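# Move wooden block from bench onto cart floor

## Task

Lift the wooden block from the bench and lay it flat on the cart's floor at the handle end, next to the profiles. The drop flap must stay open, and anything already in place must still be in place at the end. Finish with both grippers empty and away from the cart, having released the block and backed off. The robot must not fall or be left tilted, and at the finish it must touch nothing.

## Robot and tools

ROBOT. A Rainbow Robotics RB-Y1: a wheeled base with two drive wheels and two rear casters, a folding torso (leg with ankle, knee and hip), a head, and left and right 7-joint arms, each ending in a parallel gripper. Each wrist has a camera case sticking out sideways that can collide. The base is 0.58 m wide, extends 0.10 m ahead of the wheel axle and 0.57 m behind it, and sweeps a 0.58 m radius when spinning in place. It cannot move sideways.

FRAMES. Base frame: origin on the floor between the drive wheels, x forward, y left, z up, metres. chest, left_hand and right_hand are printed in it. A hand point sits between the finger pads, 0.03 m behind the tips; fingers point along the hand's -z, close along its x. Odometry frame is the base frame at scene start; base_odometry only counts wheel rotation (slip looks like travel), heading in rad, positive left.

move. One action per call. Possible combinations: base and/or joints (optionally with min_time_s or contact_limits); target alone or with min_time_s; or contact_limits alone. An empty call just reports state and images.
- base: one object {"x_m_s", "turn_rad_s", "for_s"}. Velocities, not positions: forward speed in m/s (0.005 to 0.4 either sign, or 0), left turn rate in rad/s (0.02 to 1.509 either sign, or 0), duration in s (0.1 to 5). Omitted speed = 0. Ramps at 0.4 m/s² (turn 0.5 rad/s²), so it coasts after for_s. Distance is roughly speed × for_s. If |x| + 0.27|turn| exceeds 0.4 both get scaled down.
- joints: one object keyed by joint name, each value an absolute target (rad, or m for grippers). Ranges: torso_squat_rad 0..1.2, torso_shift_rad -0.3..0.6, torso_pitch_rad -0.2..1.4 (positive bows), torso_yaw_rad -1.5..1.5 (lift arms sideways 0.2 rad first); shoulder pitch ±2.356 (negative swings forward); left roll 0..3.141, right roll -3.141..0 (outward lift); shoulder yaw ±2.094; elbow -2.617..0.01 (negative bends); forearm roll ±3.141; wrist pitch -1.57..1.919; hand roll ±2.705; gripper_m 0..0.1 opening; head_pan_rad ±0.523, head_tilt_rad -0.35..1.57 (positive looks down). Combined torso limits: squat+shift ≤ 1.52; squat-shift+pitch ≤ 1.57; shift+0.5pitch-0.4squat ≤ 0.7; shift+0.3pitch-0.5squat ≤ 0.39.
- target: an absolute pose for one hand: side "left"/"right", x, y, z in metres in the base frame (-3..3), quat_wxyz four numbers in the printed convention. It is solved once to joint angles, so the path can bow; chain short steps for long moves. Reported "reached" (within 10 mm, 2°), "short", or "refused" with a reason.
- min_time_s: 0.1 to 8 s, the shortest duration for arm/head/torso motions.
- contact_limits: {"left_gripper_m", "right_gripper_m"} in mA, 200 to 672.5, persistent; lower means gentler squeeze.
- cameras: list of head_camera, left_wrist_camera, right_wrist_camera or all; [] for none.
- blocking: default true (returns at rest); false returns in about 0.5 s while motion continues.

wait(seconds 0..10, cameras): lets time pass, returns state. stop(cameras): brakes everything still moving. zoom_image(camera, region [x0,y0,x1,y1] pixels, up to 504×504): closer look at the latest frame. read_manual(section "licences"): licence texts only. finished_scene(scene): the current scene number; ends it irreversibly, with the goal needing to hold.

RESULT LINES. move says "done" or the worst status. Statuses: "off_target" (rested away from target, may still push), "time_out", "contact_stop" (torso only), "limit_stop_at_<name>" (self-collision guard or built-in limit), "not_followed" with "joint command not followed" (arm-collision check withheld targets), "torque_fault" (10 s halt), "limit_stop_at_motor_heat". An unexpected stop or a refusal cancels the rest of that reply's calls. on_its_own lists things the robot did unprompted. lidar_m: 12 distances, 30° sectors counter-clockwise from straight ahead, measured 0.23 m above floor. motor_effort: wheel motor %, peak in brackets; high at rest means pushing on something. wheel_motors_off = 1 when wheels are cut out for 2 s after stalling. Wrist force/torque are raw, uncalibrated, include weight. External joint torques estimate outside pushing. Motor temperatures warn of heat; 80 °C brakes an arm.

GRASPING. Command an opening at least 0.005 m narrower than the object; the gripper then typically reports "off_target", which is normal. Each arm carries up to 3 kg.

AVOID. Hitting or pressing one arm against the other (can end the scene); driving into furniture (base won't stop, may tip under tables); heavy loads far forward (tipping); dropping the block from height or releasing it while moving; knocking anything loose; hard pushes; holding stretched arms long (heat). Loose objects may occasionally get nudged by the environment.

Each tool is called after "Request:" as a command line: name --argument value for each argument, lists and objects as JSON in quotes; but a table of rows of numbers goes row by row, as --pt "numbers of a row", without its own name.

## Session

Request:
move --joints '{"head_tilt_rad": 0.8, "head_pan_rad": 0.0}' --cameras '["head_camera"]'

Request:
move --joints '{"head_tilt_rad": 0.6, "head_pan_rad": 0.52}' --cameras '["head_camera"]'

Request:
move --joints '{"head_tilt_rad": 0.6, "head_pan_rad": -0.52}' --cameras '["head_camera"]'

Scene clock: 0.93 s.
Joint torques (N m): left_arm=[-1.63 -0.91 0.64 -0.38 -0.08 -0.68 0.04] | right_arm=[-3.69 -0.55 -0.61 -1.36 -0.08 -0.48 -0.02]
External joint torques (N m): left_arm=[-0.25 -1.06 0.63 0.17 -0.09 -0.25 0.04] | right_arm=[-0.09 0.57 -0.57 0.28 -0.14 0.12 -0.04]
Motor temperatures (°C): left_arm=[30 28 31 35 34 32 37] | right_arm=[34 30 31 30 35 36 34]
Wrist force (N): left_arm=[-0.4 1.7 -7.7] | right_arm=[-2.6 0.6 -4.2]
Wrist torque (N m): left_arm=[-0.31 0.12 0.09] | right_arm=[-0.03 -0.11 -0.10]
Wrist force, peak (N): left_arm=[0.1 1.6 -7.9] | right_arm=[-2.9 0.8 -5.4]
move: done
base_odometry: x=+0.000 y=+0.000 heading=+0.000
lidar_m: 0.74 1.03 1.55 4.57 1.51 1.08 1.03 1.09 1.42 3.61 1.10 0.78
base_status: not commanded
joint_positions: torso_squat_rad=+0.350 torso_shift_rad=+0.000 torso_pitch_rad=+0.000 torso_yaw_rad=+0.000 left_shoulder_pitch_rad=+0.037 left_shoulder_roll_rad=+0.004 left_shoulder_yaw_rad=-0.043 left_elbow_rad=-0.196 left_forearm_roll_rad=-0.014 left_wrist_pitch_rad=+0.002 left_hand_roll_rad=+0.027 left_gripper_m=+0.099 right_shoulder_pitch_rad=-0.040 right_shoulder_roll_rad=-0.021 right_shoulder_yaw_rad=-0.018 right_elbow_rad=-0.235 right_forearm_roll_rad=+0.049 right_wrist_pitch_rad=-0.014 right_hand_roll_rad=+0.035 right_gripper_m=+0.099 head_pan_rad=+0.000 head_tilt_rad=+0.800
joint_status: all done
wheel_motors_off: 0
motor_effort: left_wheel=+0(1) right_wheel=+0(2)
chest: x=-0.2280 y=+0.0001 z=+1.2475 quat_wxyz=(+1.000, +0.000, +0.000, +0.000) (m; base frame)
left_hand: x=-0.1598 y=+0.2200 z=+0.5653 quat_wxyz=(+0.997, +0.000, -0.079, -0.009) (m; base frame)
right_hand: x=-0.0823 y=-0.2360 z=+0.5770 quat_wxyz=(+0.989, -0.016, -0.142, +0.041) (m; base frame)
pictures: head_camera
camera_calibration:
head_camera: T_world_to_cam=[[-0.00443635, -0.999504, -0.0311766, 0.0434261], [-0.676342, 0.0259634, -0.73613, 0.977865], [0.736575, 0.0178203, -0.676122, 1.07557], [0, 0, 0, 1]] pos_world=[-0.130674, -0.00115112, 1.44841]

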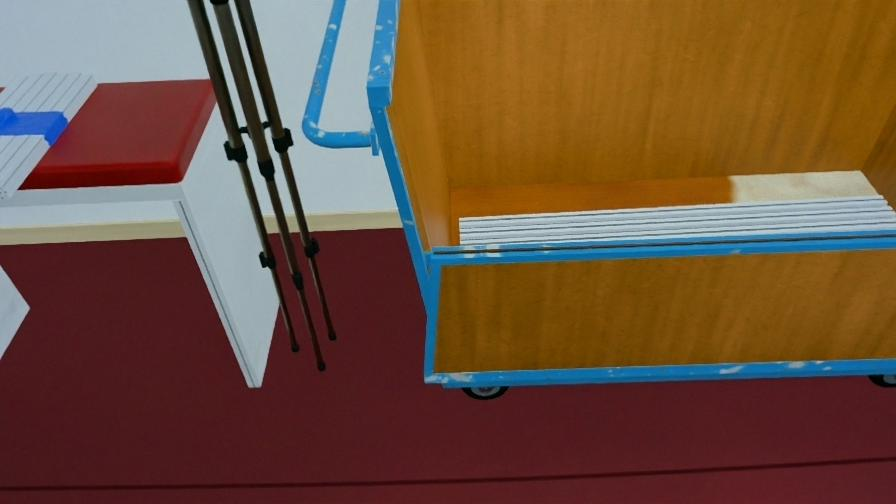

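Scene clock: 1.93 s.
Joint torques (N m): left_arm=[-1.54 -0.58 0.84 -0.46 -0.01 -0.65 -0.03] | right_arm=[-3.74 -0.73 -0.5 -1.37 -0.01 -0.44 -0.03]
External joint torques (N m): left_arm=[-0.16 -0.72 0.82 0.1 -0.01 -0.23 -0.02] | right_arm=[-0.14 0.39 -0.46 0.27 -0.08 0.16 -0.04]
Motor temperatures (°C): left_arm=[30 28 31 35 34 32 37] | right_arm=[34 30 31 30 35 36 34]
Wrist force (N): left_arm=[-0.4 1.5 -7.7] | right_arm=[-2.9 1.1 -4.5]
Wrist torque (N m): left_arm=[-0.28 0.11 0.08] | right_arm=[-0.11 -0.12 -0.09]
Wrist force, peak (N): left_arm=[-0.7 1.3 -8.3] | right_arm=[-2.9 1.1 -5.3]
move: done
base_odometry: x=+0.000 y=+0.000 heading=+0.000
lidar_m: 0.74 1.03 1.57 4.56 1.54 1.08 1.02 1.09 1.45 3.60 1.10 0.79
base_status: not commanded
joint_positions: torso_squat_rad=+0.350 torso_shift_rad=+0.000 torso_pitch_rad=+0.000 torso_yaw_rad=+0.000 left_shoulder_pitch_rad=+0.037 left_shoulder_roll_rad=+0.004 left_shoulder_yaw_rad=-0.043 left_elbow_rad=-0.196 left_forearm_roll_rad=-0.014 left_wrist_pitch_rad=+0.002 left_hand_roll_rad=+0.027 left_gripper_m=+0.099 right_shoulder_pitch_rad=-0.040 right_shoulder_roll_rad=-0.021 right_shoulder_yaw_rad=-0.018 right_elbow_rad=-0.235 right_forearm_roll_rad=+0.049 right_wrist_pitch_rad=-0.014 right_hand_roll_rad=+0.035 right_gripper_m=+0.099 head_pan_rad=+0.520 head_tilt_rad=+0.600
joint_status: all done
wheel_motors_off: 0
motor_effort: left_wheel=+0(1) right_wheel=+0(2)
chest: x=-0.2280 y=+0.0001 z=+1.2475 quat_wxyz=(+1.000, +0.000, +0.000, +0.000) (m; base frame)
left_hand: x=-0.1598 y=+0.2200 z=+0.5653 quat_wxyz=(+0.997, +0.000, -0.079, -0.009) (m; base frame)
right_hand: x=-0.0823 y=-0.2360 z=+0.5770 quat_wxyz=(+0.989, -0.016, -0.142, +0.041) (m; base frame)
pictures: head_camera
camera_calibration:
head_camera: T_world_to_cam=[[0.498213, -0.866484, -0.0314502, 0.14729], [-0.461322, -0.234191, -0.855767, 1.19539], [0.734143, 0.440863, -0.516405, 0.843793], [0, 0, 0, 1]] pos_world=[-0.141388, 0.0355768, 1.46335]

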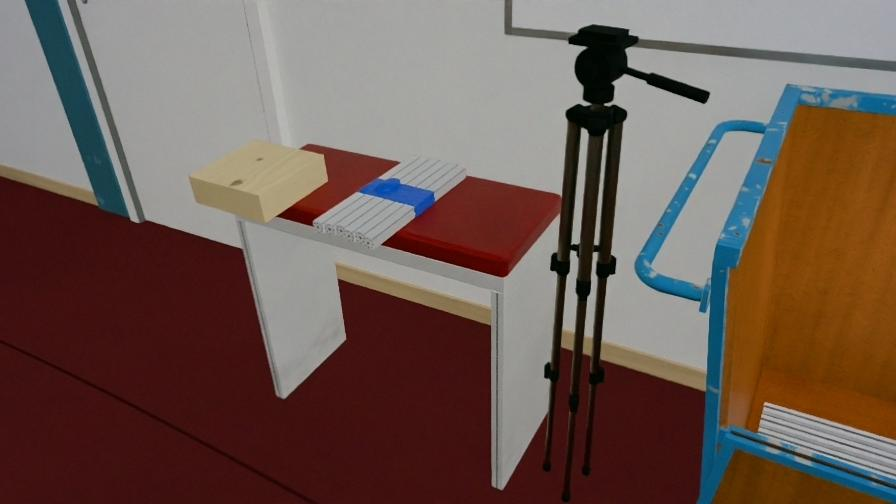

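Scene clock: 3.30 s.
Joint torques (N m): left_arm=[-1.75 -0.7 0.75 -0.42 -0.07 -0.56 -0.04] | right_arm=[-3.42 -0.66 -0.83 -1.49 -0.01 -0.54 -0.01]
External joint torques (N m): left_arm=[-0.37 -0.85 0.74 0.13 -0.07 -0.13 -0.03] | right_arm=[0.18 0.46 -0.79 0.14 -0.07 0.06 -0.02]
Motor temperatures (°C): left_arm=[30 28 31 35 34 32 37] | right_arm=[34 30 31 30 35 36 34]
Wrist force (N): left_arm=[0.0 1.3 -7.4] | right_arm=[-2.5 1.0 -4.8]
Wrist torque (N m): left_arm=[-0.31 0.15 0.06] | right_arm=[-0.05 -0.05 -0.09]
Wrist force, peak (N): left_arm=[0.3 1.8 -8.1] | right_arm=[-2.9 1.1 -5.5]
move: done
base_odometry: x=+0.000 y=+0.000 heading=+0.000
lidar_m: 0.74 1.02 1.55 4.57 1.52 1.08 1.03 1.08 1.44 3.60 1.10 0.77
base_status: not commanded
joint_positions: torso_squat_rad=+0.350 torso_shift_rad=+0.000 torso_pitch_rad=+0.000 torso_yaw_rad=+0.000 left_shoulder_pitch_rad=+0.037 left_shoulder_roll_rad=+0.004 left_shoulder_yaw_rad=-0.043 left_elbow_rad=-0.196 left_forearm_roll_rad=-0.014 left_wrist_pitch_rad=+0.002 left_hand_roll_rad=+0.027 left_gripper_m=+0.099 right_shoulder_pitch_rad=-0.040 right_shoulder_roll_rad=-0.021 right_shoulder_yaw_rad=-0.018 right_elbow_rad=-0.235 right_forearm_roll_rad=+0.049 right_wrist_pitch_rad=-0.014 right_hand_roll_rad=+0.035 right_gripper_m=+0.099 head_pan_rad=-0.520 head_tilt_rad=+0.600
joint_status: all done
wheel_motors_off: 0
motor_effort: left_wheel=+1(1) right_wheel=+2(2)
chest: x=-0.2280 y=+0.0001 z=+1.2475 quat_wxyz=(+1.000, +0.000, +0.000, +0.000) (m; base frame)
left_hand: x=-0.1598 y=+0.2200 z=+0.5653 quat_wxyz=(+0.997, +0.000, -0.079, -0.009) (m; base frame)
right_hand: x=-0.0823 y=-0.2360 z=+0.5770 quat_wxyz=(+0.989, -0.016, -0.142, +0.041) (m; base frame)
pictures: head_camera
camera_calibration:
head_camera: T_world_to_cam=[[-0.495067, -0.868285, -0.0314512, -0.0572399], [-0.435413, 0.279258, -0.855821, 1.2007], [0.75188, -0.409995, -0.516314, 0.847468], [0, 0, 0, 1]] pos_world=[-0.142731, -0.0375481, 1.46335]

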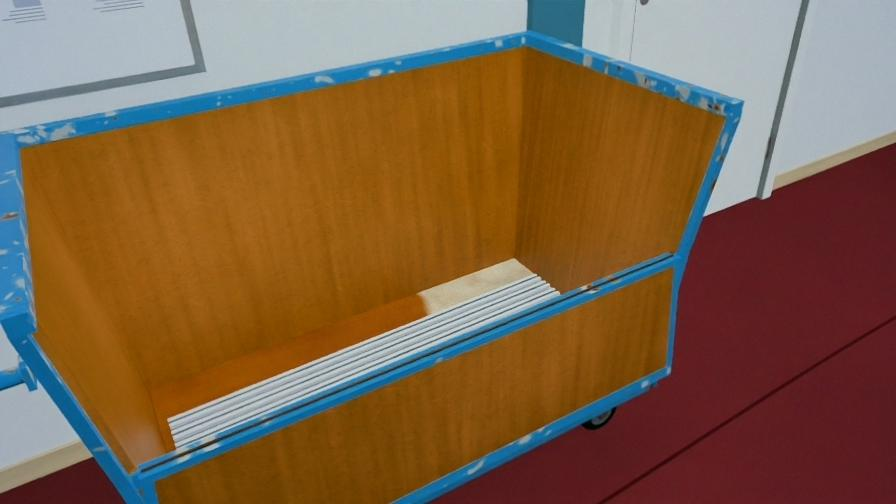

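Request:
move --base '{"turn_rad_s": 0.8, "for_s": 1.647}' --joints '{"head_tilt_rad":0.6,"head_pan_rad":0,"torso_squat_rad":0.5,"torso_shift_rad":0.1,"torso_pitch_rad":0.4,"right_shoulder_roll_rad": -0.3, "left_shoulder_roll_rad": 0.3}' --cameras '[]'

Request:
move --base '{"x_m_s": 0.4, "for_s": 3.795}' --cameras '[]'

Request:
move --base '{"turn_rad_s": -0.8, "for_s": 1.647}' --cameras '["head_camera"]'

Scene clock: 14.90 s.
Joint torques (N m): left_arm=[9.27 6.07 1.45 4.03 -0.08 0.18 -0.01] | right_arm=[7.75 -6.55 -1.47 2.73 -0.14 0.28 -0.12]
External joint torques (N m): left_arm=[-0.83 -1.88 0.74 0.16 -0.1 -0.24 -0.03] | right_arm=[0.07 1.64 -0.52 0.27 -0.08 0.08 -0.11]
Motor temperatures (°C): left_arm=[30 28 31 35 34 32 37] | right_arm=[34 30 31 30 35 36 34]
Wrist force (N): left_arm=[2.7 -0.1 -7.4] | right_arm=[-0.3 2.7 -4.6]
Wrist torque (N m): left_arm=[-0.23 0.30 0.04] | right_arm=[-0.18 0.05 -0.10]
Wrist force, peak (N): left_arm=[2.8 -0.3 -8.3] | right_arm=[-0.5 2.9 -5.8]
move: done
base_odometry: x=+0.000 y=+0.000 heading=+1.306
lidar_m: 2.93 2.18 1.22 1.03 1.02 1.18 1.98 3.26 0.92 0.74 0.73 1.05
base_status: done (sent for 1.63 of 1.63 s)
joint_positions: torso_squat_rad=+0.500 torso_shift_rad=+0.100 torso_pitch_rad=+0.400 torso_yaw_rad=+0.000 left_shoulder_pitch_rad=+0.037 left_shoulder_roll_rad=+0.300 left_shoulder_yaw_rad=-0.043 left_elbow_rad=-0.196 left_forearm_roll_rad=-0.014 left_wrist_pitch_rad=+0.002 left_hand_roll_rad=+0.027 left_gripper_m=+0.099 right_shoulder_pitch_rad=-0.040 right_shoulder_roll_rad=-0.300 right_shoulder_yaw_rad=-0.018 right_elbow_rad=-0.235 right_forearm_roll_rad=+0.049 right_wrist_pitch_rad=-0.014 right_hand_roll_rad=+0.035 right_gripper_m=+0.099 head_pan_rad=+0.000 head_tilt_rad=+0.600
joint_status: all done
wheel_motors_off: 0
motor_effort: left_wheel=+1(32) right_wheel=+17(53)
chest: x=-0.0462 y=+0.0001 z=+1.1767 quat_wxyz=(+0.980, +0.000, +0.199, +0.000) (m; base frame)
left_hand: x=-0.2378 y=+0.4417 z=+0.5527 quat_wxyz=(+0.981, +0.138, +0.122, -0.054) (m; base frame)
right_hand: x=-0.1584 y=-0.4436 z=+0.5334 quat_wxyz=(+0.985, -0.140, +0.060, +0.084) (m; base frame)
pictures: none
No camera images: "cameras" was empty.

Scene clock: 20.13 s.
Joint torques (N m): left_arm=[9.22 6.19 1.37 3.87 -0.08 0.16 0.05] | right_arm=[8.37 -6.74 -1.02 3.16 -0.29 0.3 -0.07]
External joint torques (N m): left_arm=[-0.88 -1.76 0.67 0.01 -0.1 -0.26 0.03] | right_arm=[0.69 1.45 -0.07 0.7 -0.23 0.1 -0.06]
Motor temperatures (°C): left_arm=[30 28 31 35 34 32 37] | right_arm=[34 30 31 30 35 36 34]
Wrist force (N): left_arm=[2.1 0.0 -7.1] | right_arm=[0.2 2.2 -4.7]
Wrist torque (N m): left_arm=[-0.22 0.23 0.05] | right_arm=[-0.14 0.11 -0.09]
Wrist force, peak (N): left_arm=[2.9 -0.3 -8.1] | right_arm=[0.3 2.4 -5.5]
move: done
base_odometry: x=+0.397 y=+1.467 heading=+1.308
lidar_m: 2.12 3.09 1.72 1.46 1.45 1.67 2.82 1.05 1.04 0.53 1.08 1.23
base_status: done (sent for 3.8 of 3.8 s)
joint_positions: torso_squat_rad=+0.500 torso_shift_rad=+0.100 torso_pitch_rad=+0.400 torso_yaw_rad=+0.000 left_shoulder_pitch_rad=+0.037 left_shoulder_roll_rad=+0.300 left_shoulder_yaw_rad=-0.043 left_elbow_rad=-0.196 left_forearm_roll_rad=-0.014 left_wrist_pitch_rad=+0.002 left_hand_roll_rad=+0.027 left_gripper_m=+0.099 right_shoulder_pitch_rad=-0.040 right_shoulder_roll_rad=-0.300 right_shoulder_yaw_rad=-0.018 right_elbow_rad=-0.235 right_forearm_roll_rad=+0.049 right_wrist_pitch_rad=-0.014 right_hand_roll_rad=+0.035 right_gripper_m=+0.099 head_pan_rad=+0.000 head_tilt_rad=+0.600
joint_status: not commanded
wheel_motors_off: 0
motor_effort: left_wheel=+19(39) right_wheel=-17(46)
chest: x=-0.0461 y=+0.0001 z=+1.1767 quat_wxyz=(+0.980, +0.000, +0.199, +0.000) (m; base frame)
left_hand: x=-0.2378 y=+0.4416 z=+0.5526 quat_wxyz=(+0.981, +0.138, +0.122, -0.054) (m; base frame)
right_hand: x=-0.1583 y=-0.4436 z=+0.5334 quat_wxyz=(+0.985, -0.140, +0.060, +0.084) (m; base frame)
pictures: none
No camera images: "cameras" was empty.

Scene clock: 23.70 s.
Joint torques (N m): left_arm=[9.42 6.3 1.65 3.92 -0.07 0.21 0.04] | right_arm=[8.41 -6.99 -1.11 3.23 -0.08 0.23 -0.04]
External joint torques (N m): left_arm=[-0.69 -1.64 0.94 0.05 -0.1 -0.21 0.02] | right_arm=[0.73 1.2 -0.17 0.77 -0.02 0.03 -0.03]
Motor temperatures (°C): left_arm=[30 28 31 35 34 32 37] | right_arm=[34 30 31 30 35 36 34]
Wrist force (N): left_arm=[2.1 -0.5 -7.1] | right_arm=[0.0 2.4 -4.6]
Wrist torque (N m): left_arm=[-0.17 0.25 0.03] | right_arm=[-0.15 0.09 -0.10]
Wrist force, peak (N): left_arm=[3.0 -0.3 -7.9] | right_arm=[0.1 2.7 -5.4]
move: done
base_odometry: x=+0.397 y=+1.467 heading=+0.002
lidar_m: 0.55 1.10 1.50 3.87 2.16 1.52 1.46 1.52 2.02 1.44 1.02 0.51
base_status: done (sent for 1.63 of 1.63 s)
joint_positions: torso_squat_rad=+0.500 torso_shift_rad=+0.100 torso_pitch_rad=+0.400 torso_yaw_rad=+0.000 left_shoulder_pitch_rad=+0.037 left_shoulder_roll_rad=+0.300 left_shoulder_yaw_rad=-0.043 left_elbow_rad=-0.196 left_forearm_roll_rad=-0.014 left_wrist_pitch_rad=+0.002 left_hand_roll_rad=+0.027 left_gripper_m=+0.099 right_shoulder_pitch_rad=-0.040 right_shoulder_roll_rad=-0.300 right_shoulder_yaw_rad=-0.018 right_elbow_rad=-0.235 right_forearm_roll_rad=+0.049 right_wrist_pitch_rad=-0.014 right_hand_roll_rad=+0.035 right_gripper_m=+0.099 head_pan_rad=+0.000 head_tilt_rad=+0.600
joint_status: not commanded
wheel_motors_off: 0
motor_effort: left_wheel=+21(41) right_wheel=-1(45)
chest: x=-0.0461 y=+0.0001 z=+1.1767 quat_wxyz=(+0.980, +0.000, +0.199, +0.000) (m; base frame)
left_hand: x=-0.2378 y=+0.4416 z=+0.5527 quat_wxyz=(+0.981, +0.138, +0.122, -0.054) (m; base frame)
right_hand: x=-0.1583 y=-0.4436 z=+0.5334 quat_wxyz=(+0.985, -0.140, +0.060, +0.084) (m; base frame)
pictures: head_camera
camera_calibration:
head_camera: T_world_to_cam=[[-0.0106246, -0.999502, -0.0297278, 0.0398728], [-0.809164, 0.0260604, -0.587005, 0.887571], [0.587487, 0.0178179, -0.809037, 1.00872], [0, 0, 0, 1]] pos_world=[0.126005, -0.00125082, 1.33828]

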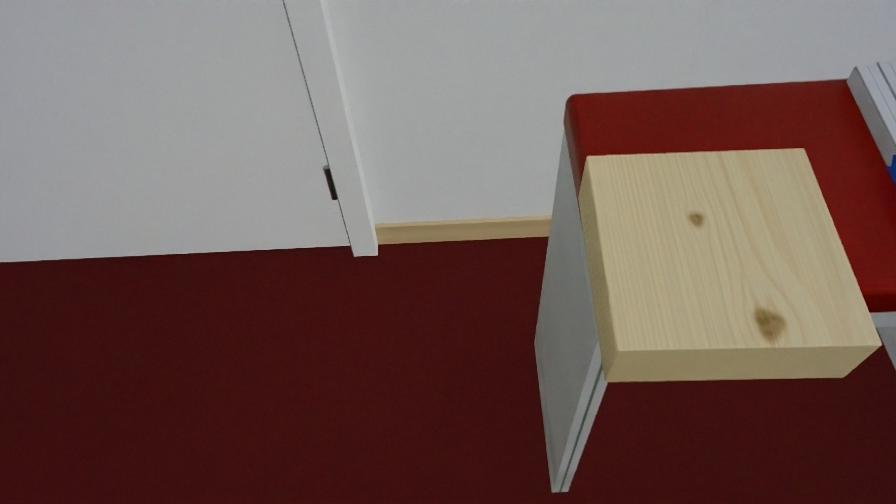

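Request:
move --base '{"x_m_s": 0.1, "for_s": 0.8}' --joints '{"right_shoulder_pitch_rad":0.15,"right_shoulder_roll_rad":-0.06,"right_shoulder_yaw_rad":0.014,"right_elbow_rad":-1.064,"right_forearm_roll_rad":-0.058,"right_wrist_pitch_rad":-1.047,"right_hand_roll_rad":-0.038}' --cameras '[]'

Request:
move --target '{"side":"right","x":0.24,"y":-0.247,"z":0.764,"quat_wxyz":[0.7071,-0.0062,-0.7071,-0.0062]}' --cameras '["right_wrist_camera","head_camera"]'

Scene clock: 28.53 s.
Joint torques (N m): left_arm=[9.36 6.09 1.51 3.97 -0.01 0.18 -0.01] | right_arm=[4.74 -1.54 -0.92 -4.79 -0.33 -1.88 -0.13]
External joint torques (N m): left_arm=[-0.75 -1.85 0.8 0.11 -0.03 -0.24 -0.02] | right_arm=[1.43 0.49 0.02 0.14 -0.38 0.05 -0.18]
Motor temperatures (°C): left_arm=[30 28 31 35 34 32 37] | right_arm=[34 30 31 30 35 36 34]
Wrist force (N): left_arm=[2.7 0.1 -7.4] | right_arm=[-7.4 0.9 0.7]
Wrist torque (N m): left_arm=[-0.22 0.29 0.06] | right_arm=[-0.16 -0.43 -0.12]
Wrist force, peak (N): left_arm=[2.5 0.5 -8.1] | right_arm=[-7.7 0.3 0.8]
move: done
base_odometry: x=+0.477 y=+1.467 heading=+0.001
lidar_m: 0.54 0.99 1.39 3.59 2.26 1.62 1.53 1.60 2.13 1.38 0.97 0.43
base_status: done (sent for 0.8 of 0.8 s)
joint_positions: torso_squat_rad=+0.500 torso_shift_rad=+0.100 torso_pitch_rad=+0.400 torso_yaw_rad=+0.000 left_shoulder_pitch_rad=+0.037 left_shoulder_roll_rad=+0.300 left_shoulder_yaw_rad=-0.043 left_elbow_rad=-0.196 left_forearm_roll_rad=-0.014 left_wrist_pitch_rad=+0.002 left_hand_roll_rad=+0.027 left_gripper_m=+0.099 right_shoulder_pitch_rad=+0.150 right_shoulder_roll_rad=-0.060 right_shoulder_yaw_rad=+0.014 right_elbow_rad=-1.064 right_forearm_roll_rad=-0.058 right_wrist_pitch_rad=-1.047 right_hand_roll_rad=-0.038 right_gripper_m=+0.099 head_pan_rad=+0.000 head_tilt_rad=+0.600
joint_status: all done
wheel_motors_off: 0
motor_effort: left_wheel=-6(48) right_wheel=+9(35)
chest: x=-0.0462 y=+0.0001 z=+1.1767 quat_wxyz=(+0.980, +0.000, +0.199, +0.000) (m; base frame)
left_hand: x=-0.2378 y=+0.4416 z=+0.5526 quat_wxyz=(+0.981, +0.138, +0.122, -0.054) (m; base frame)
right_hand: x=+0.1999 y=-0.2651 z=+0.7619 quat_wxyz=(+0.707, -0.019, -0.707, -0.019) (m; base frame)
pictures: none
No camera images: "cameras" was empty.

Scene clock: 29.17 s.
Joint torques (N m): left_arm=[9.43 6.3 1.47 3.89 -0.1 0.19 -0.04] | right_arm=[2.85 -0.35 -0.79 -5.55 -0.02 -2.15 0.17]
External joint torques (N m): left_arm=[-0.68 -1.64 0.77 0.03 -0.12 -0.23 -0.06] | right_arm=[1.4 1.25 -0.07 0.09 -0.12 -0.23 0.12]
Motor temperatures (°C): left_arm=[30 28 31 35 34 32 37] | right_arm=[34 30 31 30 35 36 34]
Wrist force (N): left_arm=[2.2 -0.4 -6.7] | right_arm=[-7.0 0.6 0.9]
Wrist torque (N m): left_arm=[-0.15 0.25 0.02] | right_arm=[-0.09 -0.36 -0.15]
Wrist force, peak (N): left_arm=[2.2 0.0 -8.2] | right_arm=[-7.8 -0.2 2.4]
move: done
base_odometry: x=+0.477 y=+1.467 heading=+0.001
lidar_m: 0.53 1.00 1.38 3.60 2.27 1.61 1.54 1.60 2.15 1.39 0.98 0.42
base_status: not commanded
joint_positions: torso_squat_rad=+0.500 torso_shift_rad=+0.100 torso_pitch_rad=+0.400 torso_yaw_rad=+0.000 left_shoulder_pitch_rad=+0.037 left_shoulder_roll_rad=+0.300 left_shoulder_yaw_rad=-0.043 left_elbow_rad=-0.196 left_forearm_roll_rad=-0.014 left_wrist_pitch_rad=+0.002 left_hand_roll_rad=+0.027 left_gripper_m=+0.099 right_shoulder_pitch_rad=+0.076 right_shoulder_roll_rad=-0.054 right_shoulder_yaw_rad=+0.023 right_elbow_rad=-1.087 right_forearm_roll_rad=-0.048 right_wrist_pitch_rad=-0.955 right_hand_roll_rad=-0.021 right_gripper_m=+0.099 head_pan_rad=+0.000 head_tilt_rad=+0.600
joint_status: all done
wheel_motors_off: 0
motor_effort: left_wheel=-6(7) right_wheel=+8(12)
chest: x=-0.0462 y=+0.0001 z=+1.1767 quat_wxyz=(+0.980, +0.000, +0.199, +0.000) (m; base frame)
left_hand: x=-0.2378 y=+0.4416 z=+0.5526 quat_wxyz=(+0.981, +0.138, +0.122, -0.054) (m; base frame)
right_hand: x=+0.2401 y=-0.2471 z=+0.7642 quat_wxyz=(+0.707, -0.006, -0.707, -0.006) (m; base frame)
right_hand_status: reached (checked arc, planned for 0.3 s): 0 mm and 0.0 deg off.
pictures: head_camera, right_wrist_camera
camera_calibration:
head_camera: T_world_to_cam=[[-0.0106246, -0.999502, -0.0297278, 0.0398728], [-0.809164, 0.0260604, -0.587005, 0.887571], [0.587487, 0.0178179, -0.809037, 1.00872], [0, 0, 0, 1]] pos_world=[0.126005, -0.00125082, 1.33828]
right_wrist_camera: T_world_to_cam=[[0.0257308, -0.0296125, -0.99923, 0.7488], [-0.49145, 0.870057, -0.0384396, 0.389417], [0.870526, 0.492061, 0.00783415, -0.0211856], [0, 0, 0, 1]] pos_world=[0.190554, -0.306216, 0.763358]

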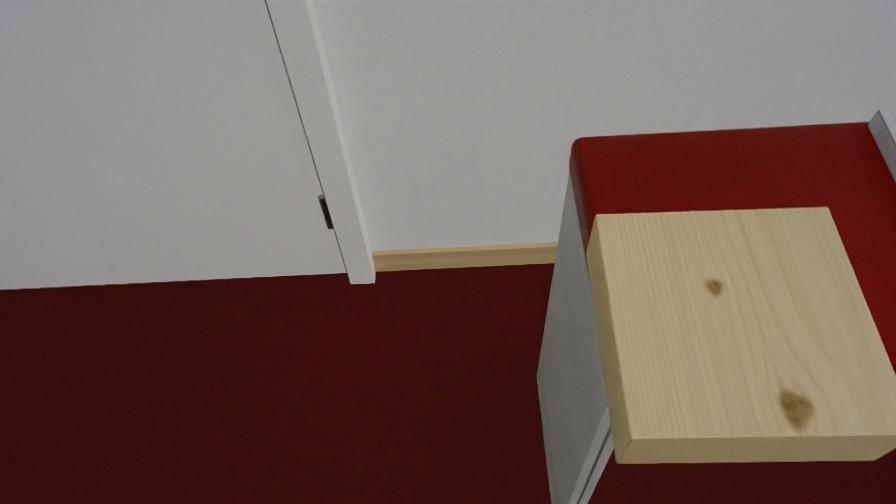

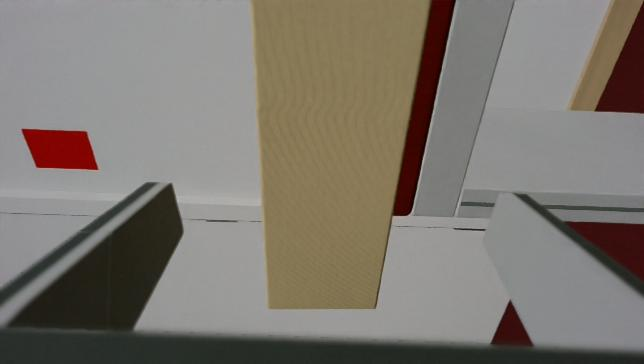

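Request:
move --target '{"side":"right","x":0.292,"y":-0.249,"z":0.765,"quat_wxyz":[0.7071,-0.0062,-0.7071,-0.0062]}' --min_time_s 0.8 --cameras '["right_wrist_camera"]'

Request:
move --target '{"side":"right","x":0.34,"y":-0.251,"z":0.765,"quat_wxyz":[0.7071,-0.0062,-0.7071,-0.0062]}' --min_time_s 0.8 --cameras '["right_wrist_camera","head_camera"]'

Scene clock: 32.97 s.
Joint torques (N m): left_arm=[9.25 6.3 1.86 3.7 -0.11 0.3 -0.03] | right_arm=[-2.02 -2.92 -2.33 -6.02 -0.25 -1.96 0.29]
External joint torques (N m): left_arm=[-0.86 -1.65 1.16 -0.16 -0.13 -0.12 -0.05] | right_arm=[-0.89 -1.1 -1.59 0.25 -0.39 -0.04 0.24]
Motor temperatures (°C): left_arm=[30 28 31 35 34 32 37] | right_arm=[34 30 31 30 35 36 34]
Wrist force (N): left_arm=[3.1 -0.3 -7.2] | right_arm=[-7.1 1.0 0.9]
Wrist torque (N m): left_arm=[-0.17 0.35 0.06] | right_arm=[-0.16 -0.39 -0.13]
Wrist force, peak (N): left_arm=[3.3 0.0 -7.8] | right_arm=[-8.0 0.5 0.3]
move: done
base_odometry: x=+0.477 y=+1.467 heading=+0.001
lidar_m: 0.54 1.00 1.39 3.59 2.27 1.61 1.53 1.60 2.13 1.39 0.97 0.41
base_status: not commanded
joint_positions: torso_squat_rad=+0.500 torso_shift_rad=+0.100 torso_pitch_rad=+0.400 torso_yaw_rad=+0.000 left_shoulder_pitch_rad=+0.037 left_shoulder_roll_rad=+0.300 left_shoulder_yaw_rad=-0.043 left_elbow_rad=-0.196 left_forearm_roll_rad=-0.014 left_wrist_pitch_rad=+0.002 left_hand_roll_rad=+0.027 left_gripper_m=+0.099 right_shoulder_pitch_rad=-0.052 right_shoulder_roll_rad=-0.064 right_shoulder_yaw_rad=-0.007 right_elbow_rad=-1.051 right_forearm_roll_rad=-0.064 right_wrist_pitch_rad=-0.868 right_hand_roll_rad=-0.015 right_gripper_m=+0.099 head_pan_rad=+0.000 head_tilt_rad=+0.600
joint_status: all done
wheel_motors_off: 0
motor_effort: left_wheel=-7(7) right_wheel=+8(9)
chest: x=-0.0462 y=+0.0001 z=+1.1767 quat_wxyz=(+0.980, +0.000, +0.199, +0.000) (m; base frame)
left_hand: x=-0.2378 y=+0.4416 z=+0.5526 quat_wxyz=(+0.981, +0.138, +0.122, -0.054) (m; base frame)
right_hand: x=+0.2918 y=-0.2487 z=+0.7653 quat_wxyz=(+0.708, -0.006, -0.707, -0.006) (m; base frame)
right_hand_status: reached (checked arc, planned for 0.8 s): 0 mm and 0.1 deg off.
pictures: right_wrist_camera
camera_calibration:
right_wrist_camera: T_world_to_cam=[[0.0242245, -0.0289586, -0.999287, 0.749221], [-0.491481, 0.870097, -0.0371291, 0.415325], [0.870551, 0.49203, 0.00684503, -0.0647572], [0, 0, 0, 1]] pos_world=[0.242349, -0.307814, 0.764551]

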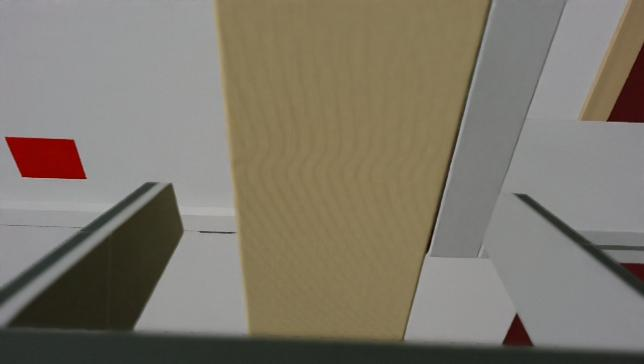

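Scene clock: 34.10 s.
Joint torques (N m): left_arm=[9.12 6.18 1.72 3.72 -0.12 0.16 -0.05] | right_arm=[-4.44 -3.18 -2.36 -6.37 -0.15 -1.86 0.31]
External joint torques (N m): left_arm=[-0.98 -1.76 1.02 -0.15 -0.14 -0.26 -0.07] | right_arm=[-0.66 -0.88 -1.61 0.2 -0.3 0.06 0.26]
Motor temperatures (°C): left_arm=[30 28 31 35 34 32 37] | right_arm=[34 30 31 30 35 36 34]
Wrist force (N): left_arm=[2.1 0.2 -7.5] | right_arm=[-7.8 0.5 0.9]
Wrist torque (N m): left_arm=[-0.28 0.22 0.08] | right_arm=[-0.09 -0.47 -0.12]
Wrist force, peak (N): left_arm=[2.5 -1.0 -7.8] | right_arm=[-8.0 0.5 1.0]
move: done
base_odometry: x=+0.477 y=+1.467 heading=+0.001
lidar_m: 0.54 1.02 1.39 3.60 2.27 1.61 1.53 1.61 2.15 1.38 0.98 0.43
base_status: not commanded
joint_positions: torso_squat_rad=+0.500 torso_shift_rad=+0.100 torso_pitch_rad=+0.400 torso_yaw_rad=+0.000 left_shoulder_pitch_rad=+0.037 left_shoulder_roll_rad=+0.300 left_shoulder_yaw_rad=-0.043 left_elbow_rad=-0.196 left_forearm_roll_rad=-0.014 left_wrist_pitch_rad=+0.002 left_hand_roll_rad=+0.027 left_gripper_m=+0.099 right_shoulder_pitch_rad=-0.197 right_shoulder_roll_rad=-0.080 right_shoulder_yaw_rad=-0.039 right_elbow_rad=-0.956 right_forearm_roll_rad=-0.082 right_wrist_pitch_rad=-0.822 right_hand_roll_rad=-0.011 right_gripper_m=+0.099 head_pan_rad=+0.000 head_tilt_rad=+0.600
joint_status: all done
wheel_motors_off: 0
motor_effort: left_wheel=-6(7) right_wheel=+7(9)
chest: x=-0.0462 y=+0.0001 z=+1.1767 quat_wxyz=(+0.980, +0.000, +0.199, +0.000) (m; base frame)
left_hand: x=-0.2378 y=+0.4416 z=+0.5526 quat_wxyz=(+0.981, +0.138, +0.122, -0.054) (m; base frame)
right_hand: x=+0.3397 y=-0.2508 z=+0.7653 quat_wxyz=(+0.708, -0.006, -0.706, -0.006) (m; base frame)
right_hand_status: reached (checked arc, planned for 0.8 s): 0 mm and 0.1 deg off.
pictures: head_camera, right_wrist_camera
camera_calibration:
head_camera: T_world_to_cam=[[-0.0106246, -0.999502, -0.0297278, 0.0398728], [-0.809164, 0.0260604, -0.587005, 0.887571], [0.587487, 0.0178179, -0.809037, 1.00872], [0, 0, 0, 1]] pos_world=[0.126005, -0.00125082, 1.33828]
right_wrist_camera: T_world_to_cam=[[0.0233792, -0.0290815, -0.999304, 0.748316], [-0.491516, 0.87009, -0.0368204, 0.440469], [0.870555, 0.492034, 0.00604794, -0.104812], [0, 0, 0, 1]] pos_world=[0.290247, -0.309915, 0.764647]

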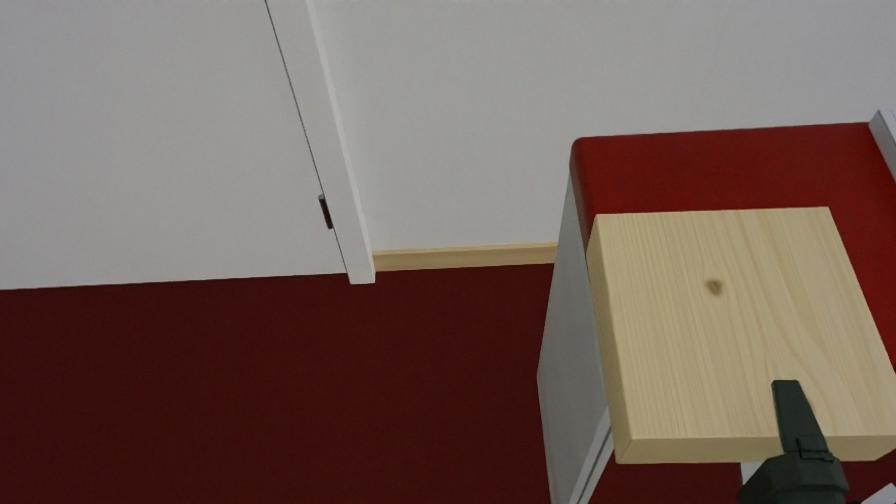

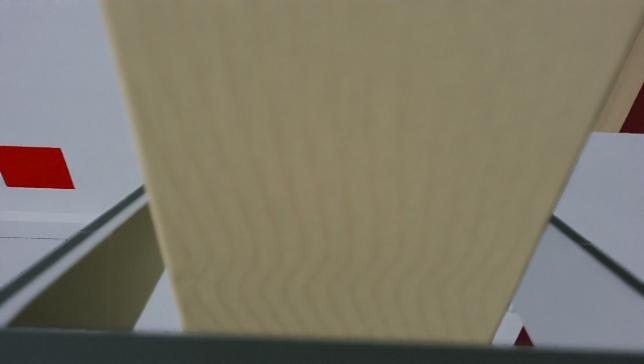

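Request:
move --joints '{"right_gripper_m": 0.05}' --cameras '[]'

Request:
move --target '{"side":"right","x":0.352,"y":-0.2515,"z":0.815,"quat_wxyz":[0.7880,-0.0054,-0.6157,-0.0069]}' --min_time_s 1.5 --cameras '[]'

Request:
move --target '{"side":"right","x":0.372,"y":-0.252,"z":0.86,"quat_wxyz":[0.8387,-0.0048,-0.5446,-0.0073]}' --min_time_s 1.2 --cameras '["head_camera"]'

Request:
move --target '{"side":"right","x":0.40,"y":-0.2525,"z":0.925,"quat_wxyz":[0.9063,-0.0037,-0.4226,-0.0079]}' --min_time_s 1.5 --cameras '["head_camera"]'

Scene clock: 39.30 s.
Joint torques (N m): left_arm=[9.02 6.41 1.31 3.91 0.02 0.31 -0.05] | right_arm=[-4.37 -3.39 -2.95 -6.73 -0.2 -1.61 0.31]
External joint torques (N m): left_arm=[-1.08 -1.53 0.6 0.04 0 -0.11 -0.07] | right_arm=[-0.59 -1.09 -2.21 -0.15 -0.35 0.31 0.26]
Motor temperatures (°C): left_arm=[31 28 31 35 34 32 37] | right_arm=[34 30 31 30 35 36 34]
Wrist force (N): left_arm=[2.5 -0.4 -7.0] | right_arm=[-7.1 0.8 1.4]
Wrist torque (N m): left_arm=[-0.20 0.28 0.09] | right_arm=[-0.14 -0.69 -0.27]
Wrist force, peak (N): left_arm=[2.6 -0.2 -8.3] | right_arm=[-9.0 0.8 1.0]
move: off_target
base_odometry: x=+0.477 y=+1.467 heading=+0.001
lidar_m: 0.53 1.01 1.40 3.60 2.26 1.62 1.53 1.61 2.13 1.39 0.97 0.42
base_status: not commanded
joint_positions: torso_squat_rad=+0.500 torso_shift_rad=+0.100 torso_pitch_rad=+0.400 torso_yaw_rad=+0.000 left_shoulder_pitch_rad=+0.037 left_shoulder_roll_rad=+0.300 left_shoulder_yaw_rad=-0.043 left_elbow_rad=-0.196 left_forearm_roll_rad=-0.014 left_wrist_pitch_rad=+0.002 left_hand_roll_rad=+0.027 left_gripper_m=+0.099 right_shoulder_pitch_rad=-0.197 right_shoulder_roll_rad=-0.080 right_shoulder_yaw_rad=-0.039 right_elbow_rad=-0.956 right_forearm_roll_rad=-0.082 right_wrist_pitch_rad=-0.822 right_hand_roll_rad=-0.011 right_gripper_m=+0.075 head_pan_rad=+0.000 head_tilt_rad=+0.600
joint_status: right_gripper_m off_target (ended at +0.075, target +0.050)
wheel_motors_off: 0
motor_effort: left_wheel=-6(7) right_wheel=+9(9)
chest: x=-0.0462 y=+0.0001 z=+1.1767 quat_wxyz=(+0.980, +0.000, +0.199, +0.000) (m; base frame)
left_hand: x=-0.2378 y=+0.4416 z=+0.5526 quat_wxyz=(+0.981, +0.138, +0.122, -0.054) (m; base frame)
right_hand: x=+0.3397 y=-0.2508 z=+0.7653 quat_wxyz=(+0.708, -0.006, -0.706, -0.006) (m; base frame)
pictures: none
No camera images: "cameras" was empty.

Scene clock: 41.13 s.
Joint torques (N m): left_arm=[9.2 6.37 1.43 3.69 0.03 0.18 -0.04] | right_arm=[5.14 -0.42 -1 -4.61 0.32 2.09 0.28]
External joint torques (N m): left_arm=[-0.91 -1.58 0.72 -0.17 0.01 -0.24 -0.06] | right_arm=[7.71 1.47 0.09 4.6 0.09 3.98 0.23]
Motor temperatures (°C): left_arm=[31 28 31 35 34 32 37] | right_arm=[34 30 31 30 35 36 34]
Wrist force (N): left_arm=[2.3 -0.1 -7.4] | right_arm=[-3.7 1.7 -8.2]
Wrist torque (N m): left_arm=[-0.25 0.23 0.06] | right_arm=[-0.17 -3.64 -0.61]
Wrist force, peak (N): left_arm=[3.1 -0.2 -8.0] | right_arm=[39.3 5.8 38.5]
move: done
base_odometry: x=+0.477 y=+1.467 heading=+0.001
lidar_m: 0.53 1.02 1.41 3.58 2.27 1.61 1.53 1.60 2.15 1.38 0.99 0.42
base_status: not commanded
joint_positions: torso_squat_rad=+0.500 torso_shift_rad=+0.100 torso_pitch_rad=+0.400 torso_yaw_rad=+0.000 left_shoulder_pitch_rad=+0.037 left_shoulder_roll_rad=+0.300 left_shoulder_yaw_rad=-0.043 left_elbow_rad=-0.196 left_forearm_roll_rad=-0.014 left_wrist_pitch_rad=+0.002 left_hand_roll_rad=+0.027 left_gripper_m=+0.099 right_shoulder_pitch_rad=+0.030 right_shoulder_roll_rad=-0.074 right_shoulder_yaw_rad=-0.013 right_elbow_rad=-1.651 right_forearm_roll_rad=-0.073 right_wrist_pitch_rad=-0.108 right_hand_roll_rad=-0.009 right_gripper_m=+0.074 head_pan_rad=+0.000 head_tilt_rad=+0.600
joint_status: all done
wheel_motors_off: 0
motor_effort: left_wheel=-5(7) right_wheel=+7(21)
chest: x=-0.0461 y=+0.0001 z=+1.1767 quat_wxyz=(+0.980, +0.000, +0.199, +0.000) (m; base frame)
left_hand: x=-0.2378 y=+0.4416 z=+0.5527 quat_wxyz=(+0.981, +0.138, +0.122, -0.054) (m; base frame)
right_hand: x=+0.3530 y=-0.2513 z=+0.8164 quat_wxyz=(+0.786, -0.005, -0.618, -0.007) (m; base frame)
right_hand_status: reached (checked arc, planned for 1.5 s): 2 mm and 0.3 deg off.
pictures: none
No camera images: "cameras" was empty.

Scene clock: 42.67 s.
Joint torques (N m): left_arm=[9.28 6.34 1.59 3.8 0 0.31 0] | right_arm=[-4.79 -3.81 -4.44 -13.56 0.47 -2.35 -0.25]
External joint torques (N m): left_arm=[-0.83 -1.61 0.89 -0.06 -0.02 -0.11 -0.01] | right_arm=[-1.06 -1.81 -3.25 -3.54 0.22 -0.57 -0.3]
Motor temperatures (°C): left_arm=[31 28 31 35 34 32 37] | right_arm=[34 30 31 30 35 36 34]
Wrist force (N): left_arm=[2.5 0.6 -7.4] | right_arm=[-12.7 4.1 -9.8]
Wrist torque (N m): left_arm=[-0.30 0.32 0.06] | right_arm=[0.12 -0.93 -0.07]
Wrist force, peak (N): left_arm=[2.3 -0.5 -8.3] | right_arm=[-13.2 3.3 -10.1]
move: done
base_odometry: x=+0.477 y=+1.467 heading=+0.001
lidar_m: 0.54 1.01 1.38 3.59 2.27 1.61 1.53 1.59 2.15 1.40 0.98 0.43
base_status: not commanded
joint_positions: torso_squat_rad=+0.500 torso_shift_rad=+0.100 torso_pitch_rad=+0.400 torso_yaw_rad=+0.000 left_shoulder_pitch_rad=+0.037 left_shoulder_roll_rad=+0.300 left_shoulder_yaw_rad=-0.043 left_elbow_rad=-0.196 left_forearm_roll_rad=-0.014 left_wrist_pitch_rad=+0.002 left_hand_roll_rad=+0.027 left_gripper_m=+0.099 right_shoulder_pitch_rad=+0.005 right_shoulder_roll_rad=-0.078 right_shoulder_yaw_rad=-0.042 right_elbow_rad=-1.969 right_forearm_roll_rad=-0.073 right_wrist_pitch_rad=+0.415 right_hand_roll_rad=-0.019 right_gripper_m=+0.074 head_pan_rad=+0.000 head_tilt_rad=+0.600
joint_status: all done
wheel_motors_off: 0
motor_effort: left_wheel=-6(7) right_wheel=+8(12)
chest: x=-0.0461 y=+0.0001 z=+1.1767 quat_wxyz=(+0.980, +0.000, +0.199, +0.000) (m; base frame)
left_hand: x=-0.2378 y=+0.4416 z=+0.5527 quat_wxyz=(+0.981, +0.138, +0.122, -0.054) (m; base frame)
right_hand: x=+0.3717 y=-0.2516 z=+0.8595 quat_wxyz=(+0.839, -0.004, -0.544, -0.007) (m; base frame)
right_hand_status: reached (checked arc, planned for 1.2 s): 1 mm and 0.1 deg off.
pictures: head_camera
camera_calibration:
head_camera: T_world_to_cam=[[-0.0105697, -0.9995, -0.0298111, 0.0399782], [-0.809213, 0.0260634, -0.586937, 0.887567], [0.58742, 0.0179198, -0.809084, 1.00873], [0, 0, 0, 1]] pos_world=[0.126105, -0.00125107, 1.33828]

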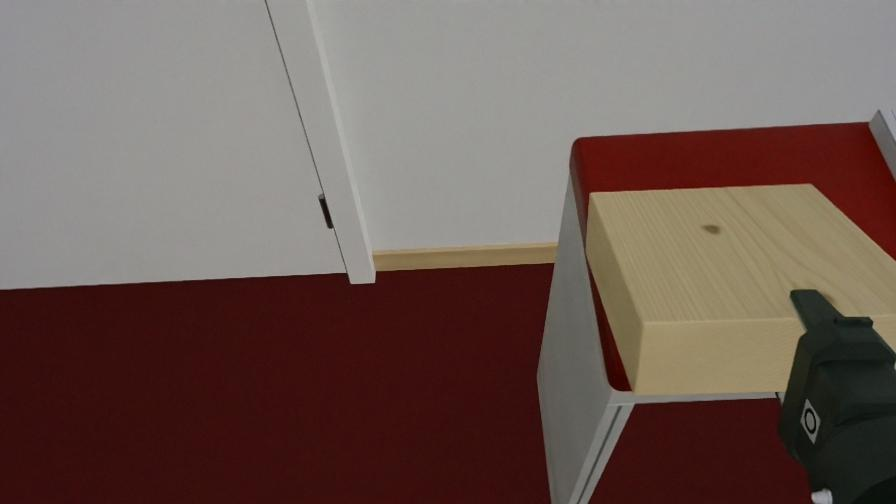

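Scene clock: 44.50 s.
Joint torques (N m): left_arm=[9.35 6.1 1.48 3.76 -0.17 0.31 0.03] | right_arm=[-17.78 -6.06 -4.55 -21.13 0.22 -7.01 -0.44]
External joint torques (N m): left_arm=[-0.78 -1.84 0.77 -0.11 -0.19 -0.11 0.02] | right_arm=[-9.99 -2.46 -2.98 -11.84 -0.1 -5.51 -0.47]
Motor temperatures (°C): left_arm=[31 28 31 35 34 32 37] | right_arm=[34 30 31 30 35 37 34]
Wrist force (N): left_arm=[3.1 -0.1 -7.0] | right_arm=[-20.7 2.4 -16.9]
Wrist torque (N m): left_arm=[-0.24 0.39 0.05] | right_arm=[-0.36 1.64 0.11]
Wrist force, peak (N): left_arm=[2.8 -0.6 -8.0] | right_arm=[-26.4 0.7 -11.8]
move: done
base_odometry: x=+0.477 y=+1.467 heading=+0.001
lidar_m: 0.53 1.01 1.39 3.60 2.26 1.62 1.53 1.61 2.14 1.39 0.99 0.44
base_status: not commanded
joint_positions: torso_squat_rad=+0.500 torso_shift_rad=+0.100 torso_pitch_rad=+0.401 torso_yaw_rad=+0.000 left_shoulder_pitch_rad=+0.037 left_shoulder_roll_rad=+0.300 left_shoulder_yaw_rad=-0.043 left_elbow_rad=-0.196 left_forearm_roll_rad=-0.014 left_wrist_pitch_rad=+0.002 left_hand_roll_rad=+0.027 left_gripper_m=+0.099 right_shoulder_pitch_rad=-0.282 right_shoulder_roll_rad=-0.155 right_shoulder_yaw_rad=-0.128 right_elbow_rad=-2.195 right_forearm_roll_rad=-0.096 right_wrist_pitch_rad=+1.204 right_hand_roll_rad=-0.078 right_gripper_m=+0.073 head_pan_rad=+0.000 head_tilt_rad=+0.600
joint_status: all done
wheel_motors_off: 0
motor_effort: left_wheel=-6(7) right_wheel=+7(9)
chest: x=-0.0458 y=+0.0000 z=+1.1767 quat_wxyz=(+0.980, +0.000, +0.199, +0.000) (m; base frame)
left_hand: x=-0.2379 y=+0.4417 z=+0.5528 quat_wxyz=(+0.981, +0.138, +0.122, -0.054) (m; base frame)
right_hand: x=+0.3985 y=-0.2528 z=+0.9229 quat_wxyz=(+0.907, -0.004, -0.421, -0.008) (m; base frame)
right_hand_status: reached (checked arc, planned for 1.5 s): 3 mm and 0.2 deg off.
pictures: head_camera
camera_calibration:
head_camera: T_world_to_cam=[[-0.0105897, -0.9995, -0.0298034, 0.0398708], [-0.80954, 0.0260651, -0.586485, 0.887193], [0.586969, 0.0179164, -0.809411, 1.00897], [0, 0, 0, 1]] pos_world=[0.126406, -0.00135106, 1.33819]

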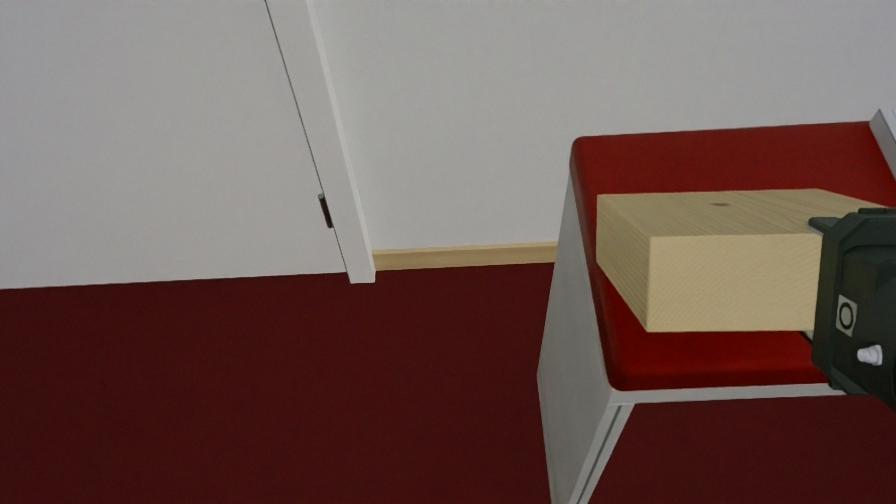

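Request:
move --target '{"side":"right","x":0.42,"y":-0.256,"z":0.985,"quat_wxyz":[0.9537,-0.0026,-0.3007,-0.0083]}' --min_time_s 1.2 --cameras '["head_camera"]'

Request:
move --base '{"x_m_s": -0.2, "for_s": 2.4}' --cameras '["head_camera"]'

Scene clock: 46.93 s.
Joint torques (N m): left_arm=[9.28 6.32 1.78 3.9 -0.14 0.25 -0.06] | right_arm=[-24.33 -10.33 -5.37 -16.51 0.55 -5.41 -0.35]
External joint torques (N m): left_arm=[-0.86 -1.63 1.08 0.03 -0.17 -0.17 -0.08] | right_arm=[-11.33 -3.88 -3.44 -9.13 0.17 -4.28 -0.38]
Motor temperatures (°C): left_arm=[31 28 31 35 34 32 37] | right_arm=[34 30 31 31 35 37 34]
Wrist force (N): left_arm=[2.1 -0.1 -7.7] | right_arm=[-14.9 2.6 -22.0]
Wrist torque (N m): left_arm=[-0.20 0.19 0.12] | right_arm=[-0.32 1.37 0.10]
Wrist force, peak (N): left_arm=[3.1 -0.2 -8.0] | right_arm=[-21.3 1.4 -21.9]
move: done
base_odometry: x=+0.477 y=+1.467 heading=+0.001
lidar_m: 0.54 0.99 1.38 3.60 2.28 1.62 1.53 1.60 2.15 1.38 0.98 0.43
base_status: not commanded
joint_positions: torso_squat_rad=+0.500 torso_shift_rad=+0.100 torso_pitch_rad=+0.401 torso_yaw_rad=+0.000 left_shoulder_pitch_rad=+0.037 left_shoulder_roll_rad=+0.300 left_shoulder_yaw_rad=-0.043 left_elbow_rad=-0.196 left_forearm_roll_rad=-0.014 left_wrist_pitch_rad=+0.002 left_hand_roll_rad=+0.027 left_gripper_m=+0.099 right_shoulder_pitch_rad=-0.688 right_shoulder_roll_rad=-0.285 right_shoulder_yaw_rad=-0.222 right_elbow_rad=-2.125 right_forearm_roll_rad=-0.191 right_wrist_pitch_rad=+1.812 right_hand_roll_rad=-0.125 right_gripper_m=+0.073 head_pan_rad=+0.000 head_tilt_rad=+0.600
joint_status: all done
wheel_motors_off: 0
motor_effort: left_wheel=-6(7) right_wheel=+8(9)
chest: x=-0.0458 y=+0.0000 z=+1.1766 quat_wxyz=(+0.980, +0.000, +0.199, +0.000) (m; base frame)
left_hand: x=-0.2379 y=+0.4417 z=+0.5528 quat_wxyz=(+0.981, +0.138, +0.123, -0.054) (m; base frame)
right_hand: x=+0.4187 y=-0.2561 z=+0.9831 quat_wxyz=(+0.954, -0.003, -0.298, -0.009) (m; base frame)
right_hand_status: reached (checked arc, planned for 1.2 s): 2 mm and 0.3 deg off.
pictures: head_camera
camera_calibration:
head_camera: T_world_to_cam=[[-0.0106165, -0.999495, -0.0299441, 0.0400605], [-0.80959, 0.0261678, -0.586412, 0.887124], [0.5869, 0.0180168, -0.809459, 1.0089], [0, 0, 0, 1]] pos_world=[0.126506, -0.001351, 1.33809]

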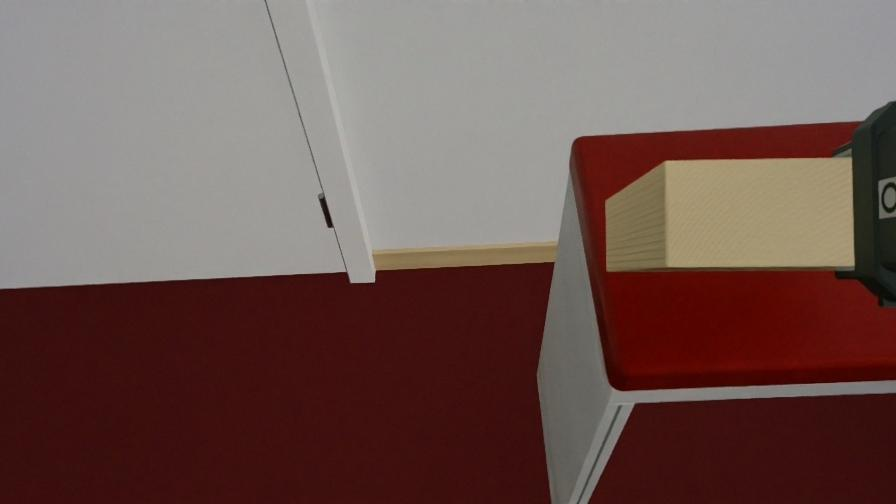

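Scene clock: 50.37 s.
Joint torques (N m): left_arm=[8.58 6.17 1.62 3.83 -0.01 0.21 -0.05] | right_arm=[-24 -10.19 -5.28 -16.82 0.5 -5.34 -0.34]
External joint torques (N m): left_arm=[-1.56 -1.78 0.91 -0.04 -0.03 -0.21 -0.06] | right_arm=[-11 -3.75 -3.36 -9.44 0.2 -4.21 -0.37]
Motor temperatures (°C): left_arm=[31 28 31 35 34 32 37] | right_arm=[34 30 31 31 35 37 34]
Wrist force (N): left_arm=[3.0 0.3 -7.0] | right_arm=[-15.7 1.9 -22.4]
Wrist torque (N m): left_arm=[-0.27 0.33 0.10] | right_arm=[-0.59 1.24 0.08]
Wrist force, peak (N): left_arm=[3.6 -0.4 -7.8] | right_arm=[-14.7 1.4 -24.3]
move: done
base_odometry: x=-0.003 y=+1.467 heading=+0.000
lidar_m: 0.91 1.53 2.04 4.12 1.56 1.10 1.05 1.10 1.48 3.70 1.57 1.28
base_status: done (sent for 2.4 of 2.4 s)
joint_positions: torso_squat_rad=+0.500 torso_shift_rad=+0.100 torso_pitch_rad=+0.401 torso_yaw_rad=+0.000 left_shoulder_pitch_rad=+0.037 left_shoulder_roll_rad=+0.300 left_shoulder_yaw_rad=-0.043 left_elbow_rad=-0.196 left_forearm_roll_rad=-0.014 left_wrist_pitch_rad=+0.002 left_hand_roll_rad=+0.027 left_gripper_m=+0.099 right_shoulder_pitch_rad=-0.688 right_shoulder_roll_rad=-0.285 right_shoulder_yaw_rad=-0.222 right_elbow_rad=-2.125 right_forearm_roll_rad=-0.191 right_wrist_pitch_rad=+1.812 right_hand_roll_rad=-0.125 right_gripper_m=+0.073 head_pan_rad=+0.000 head_tilt_rad=+0.600
joint_status: not commanded
wheel_motors_off: 0
motor_effort: left_wheel=-10(24) right_wheel=+9(47)
chest: x=-0.0457 y=+0.0000 z=+1.1766 quat_wxyz=(+0.980, +0.000, +0.199, +0.000) (m; base frame)
left_hand: x=-0.2380 y=+0.4417 z=+0.5529 quat_wxyz=(+0.981, +0.138, +0.123, -0.054) (m; base frame)
right_hand: x=+0.4188 y=-0.2561 z=+0.9830 quat_wxyz=(+0.954, -0.002, -0.298, -0.009) (m; base frame)
pictures: head_camera
camera_calibration:
head_camera: T_world_to_cam=[[-0.0106206, -0.999495, -0.0299415, 0.0399587], [-0.809672, 0.0261671, -0.5863, 0.887067], [0.586787, 0.0180159, -0.809541, 1.00897], [0, 0, 0, 1]] pos_world=[0.126606, -0.001451, 1.33809]

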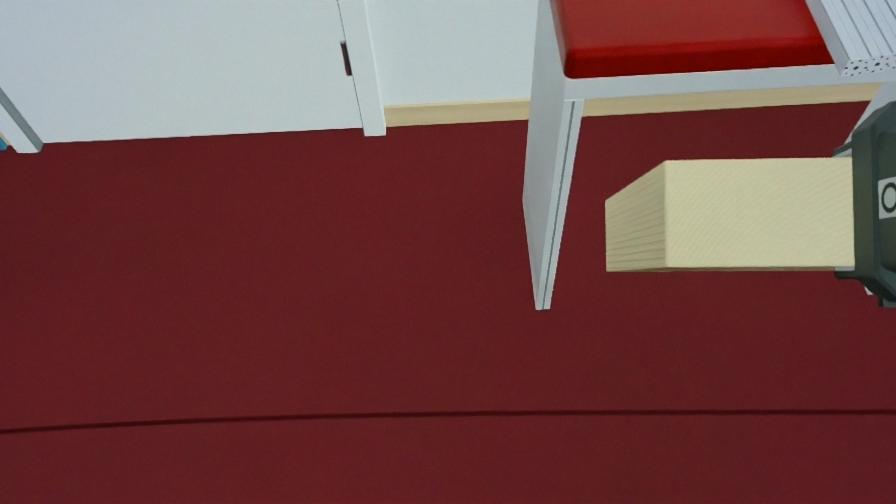

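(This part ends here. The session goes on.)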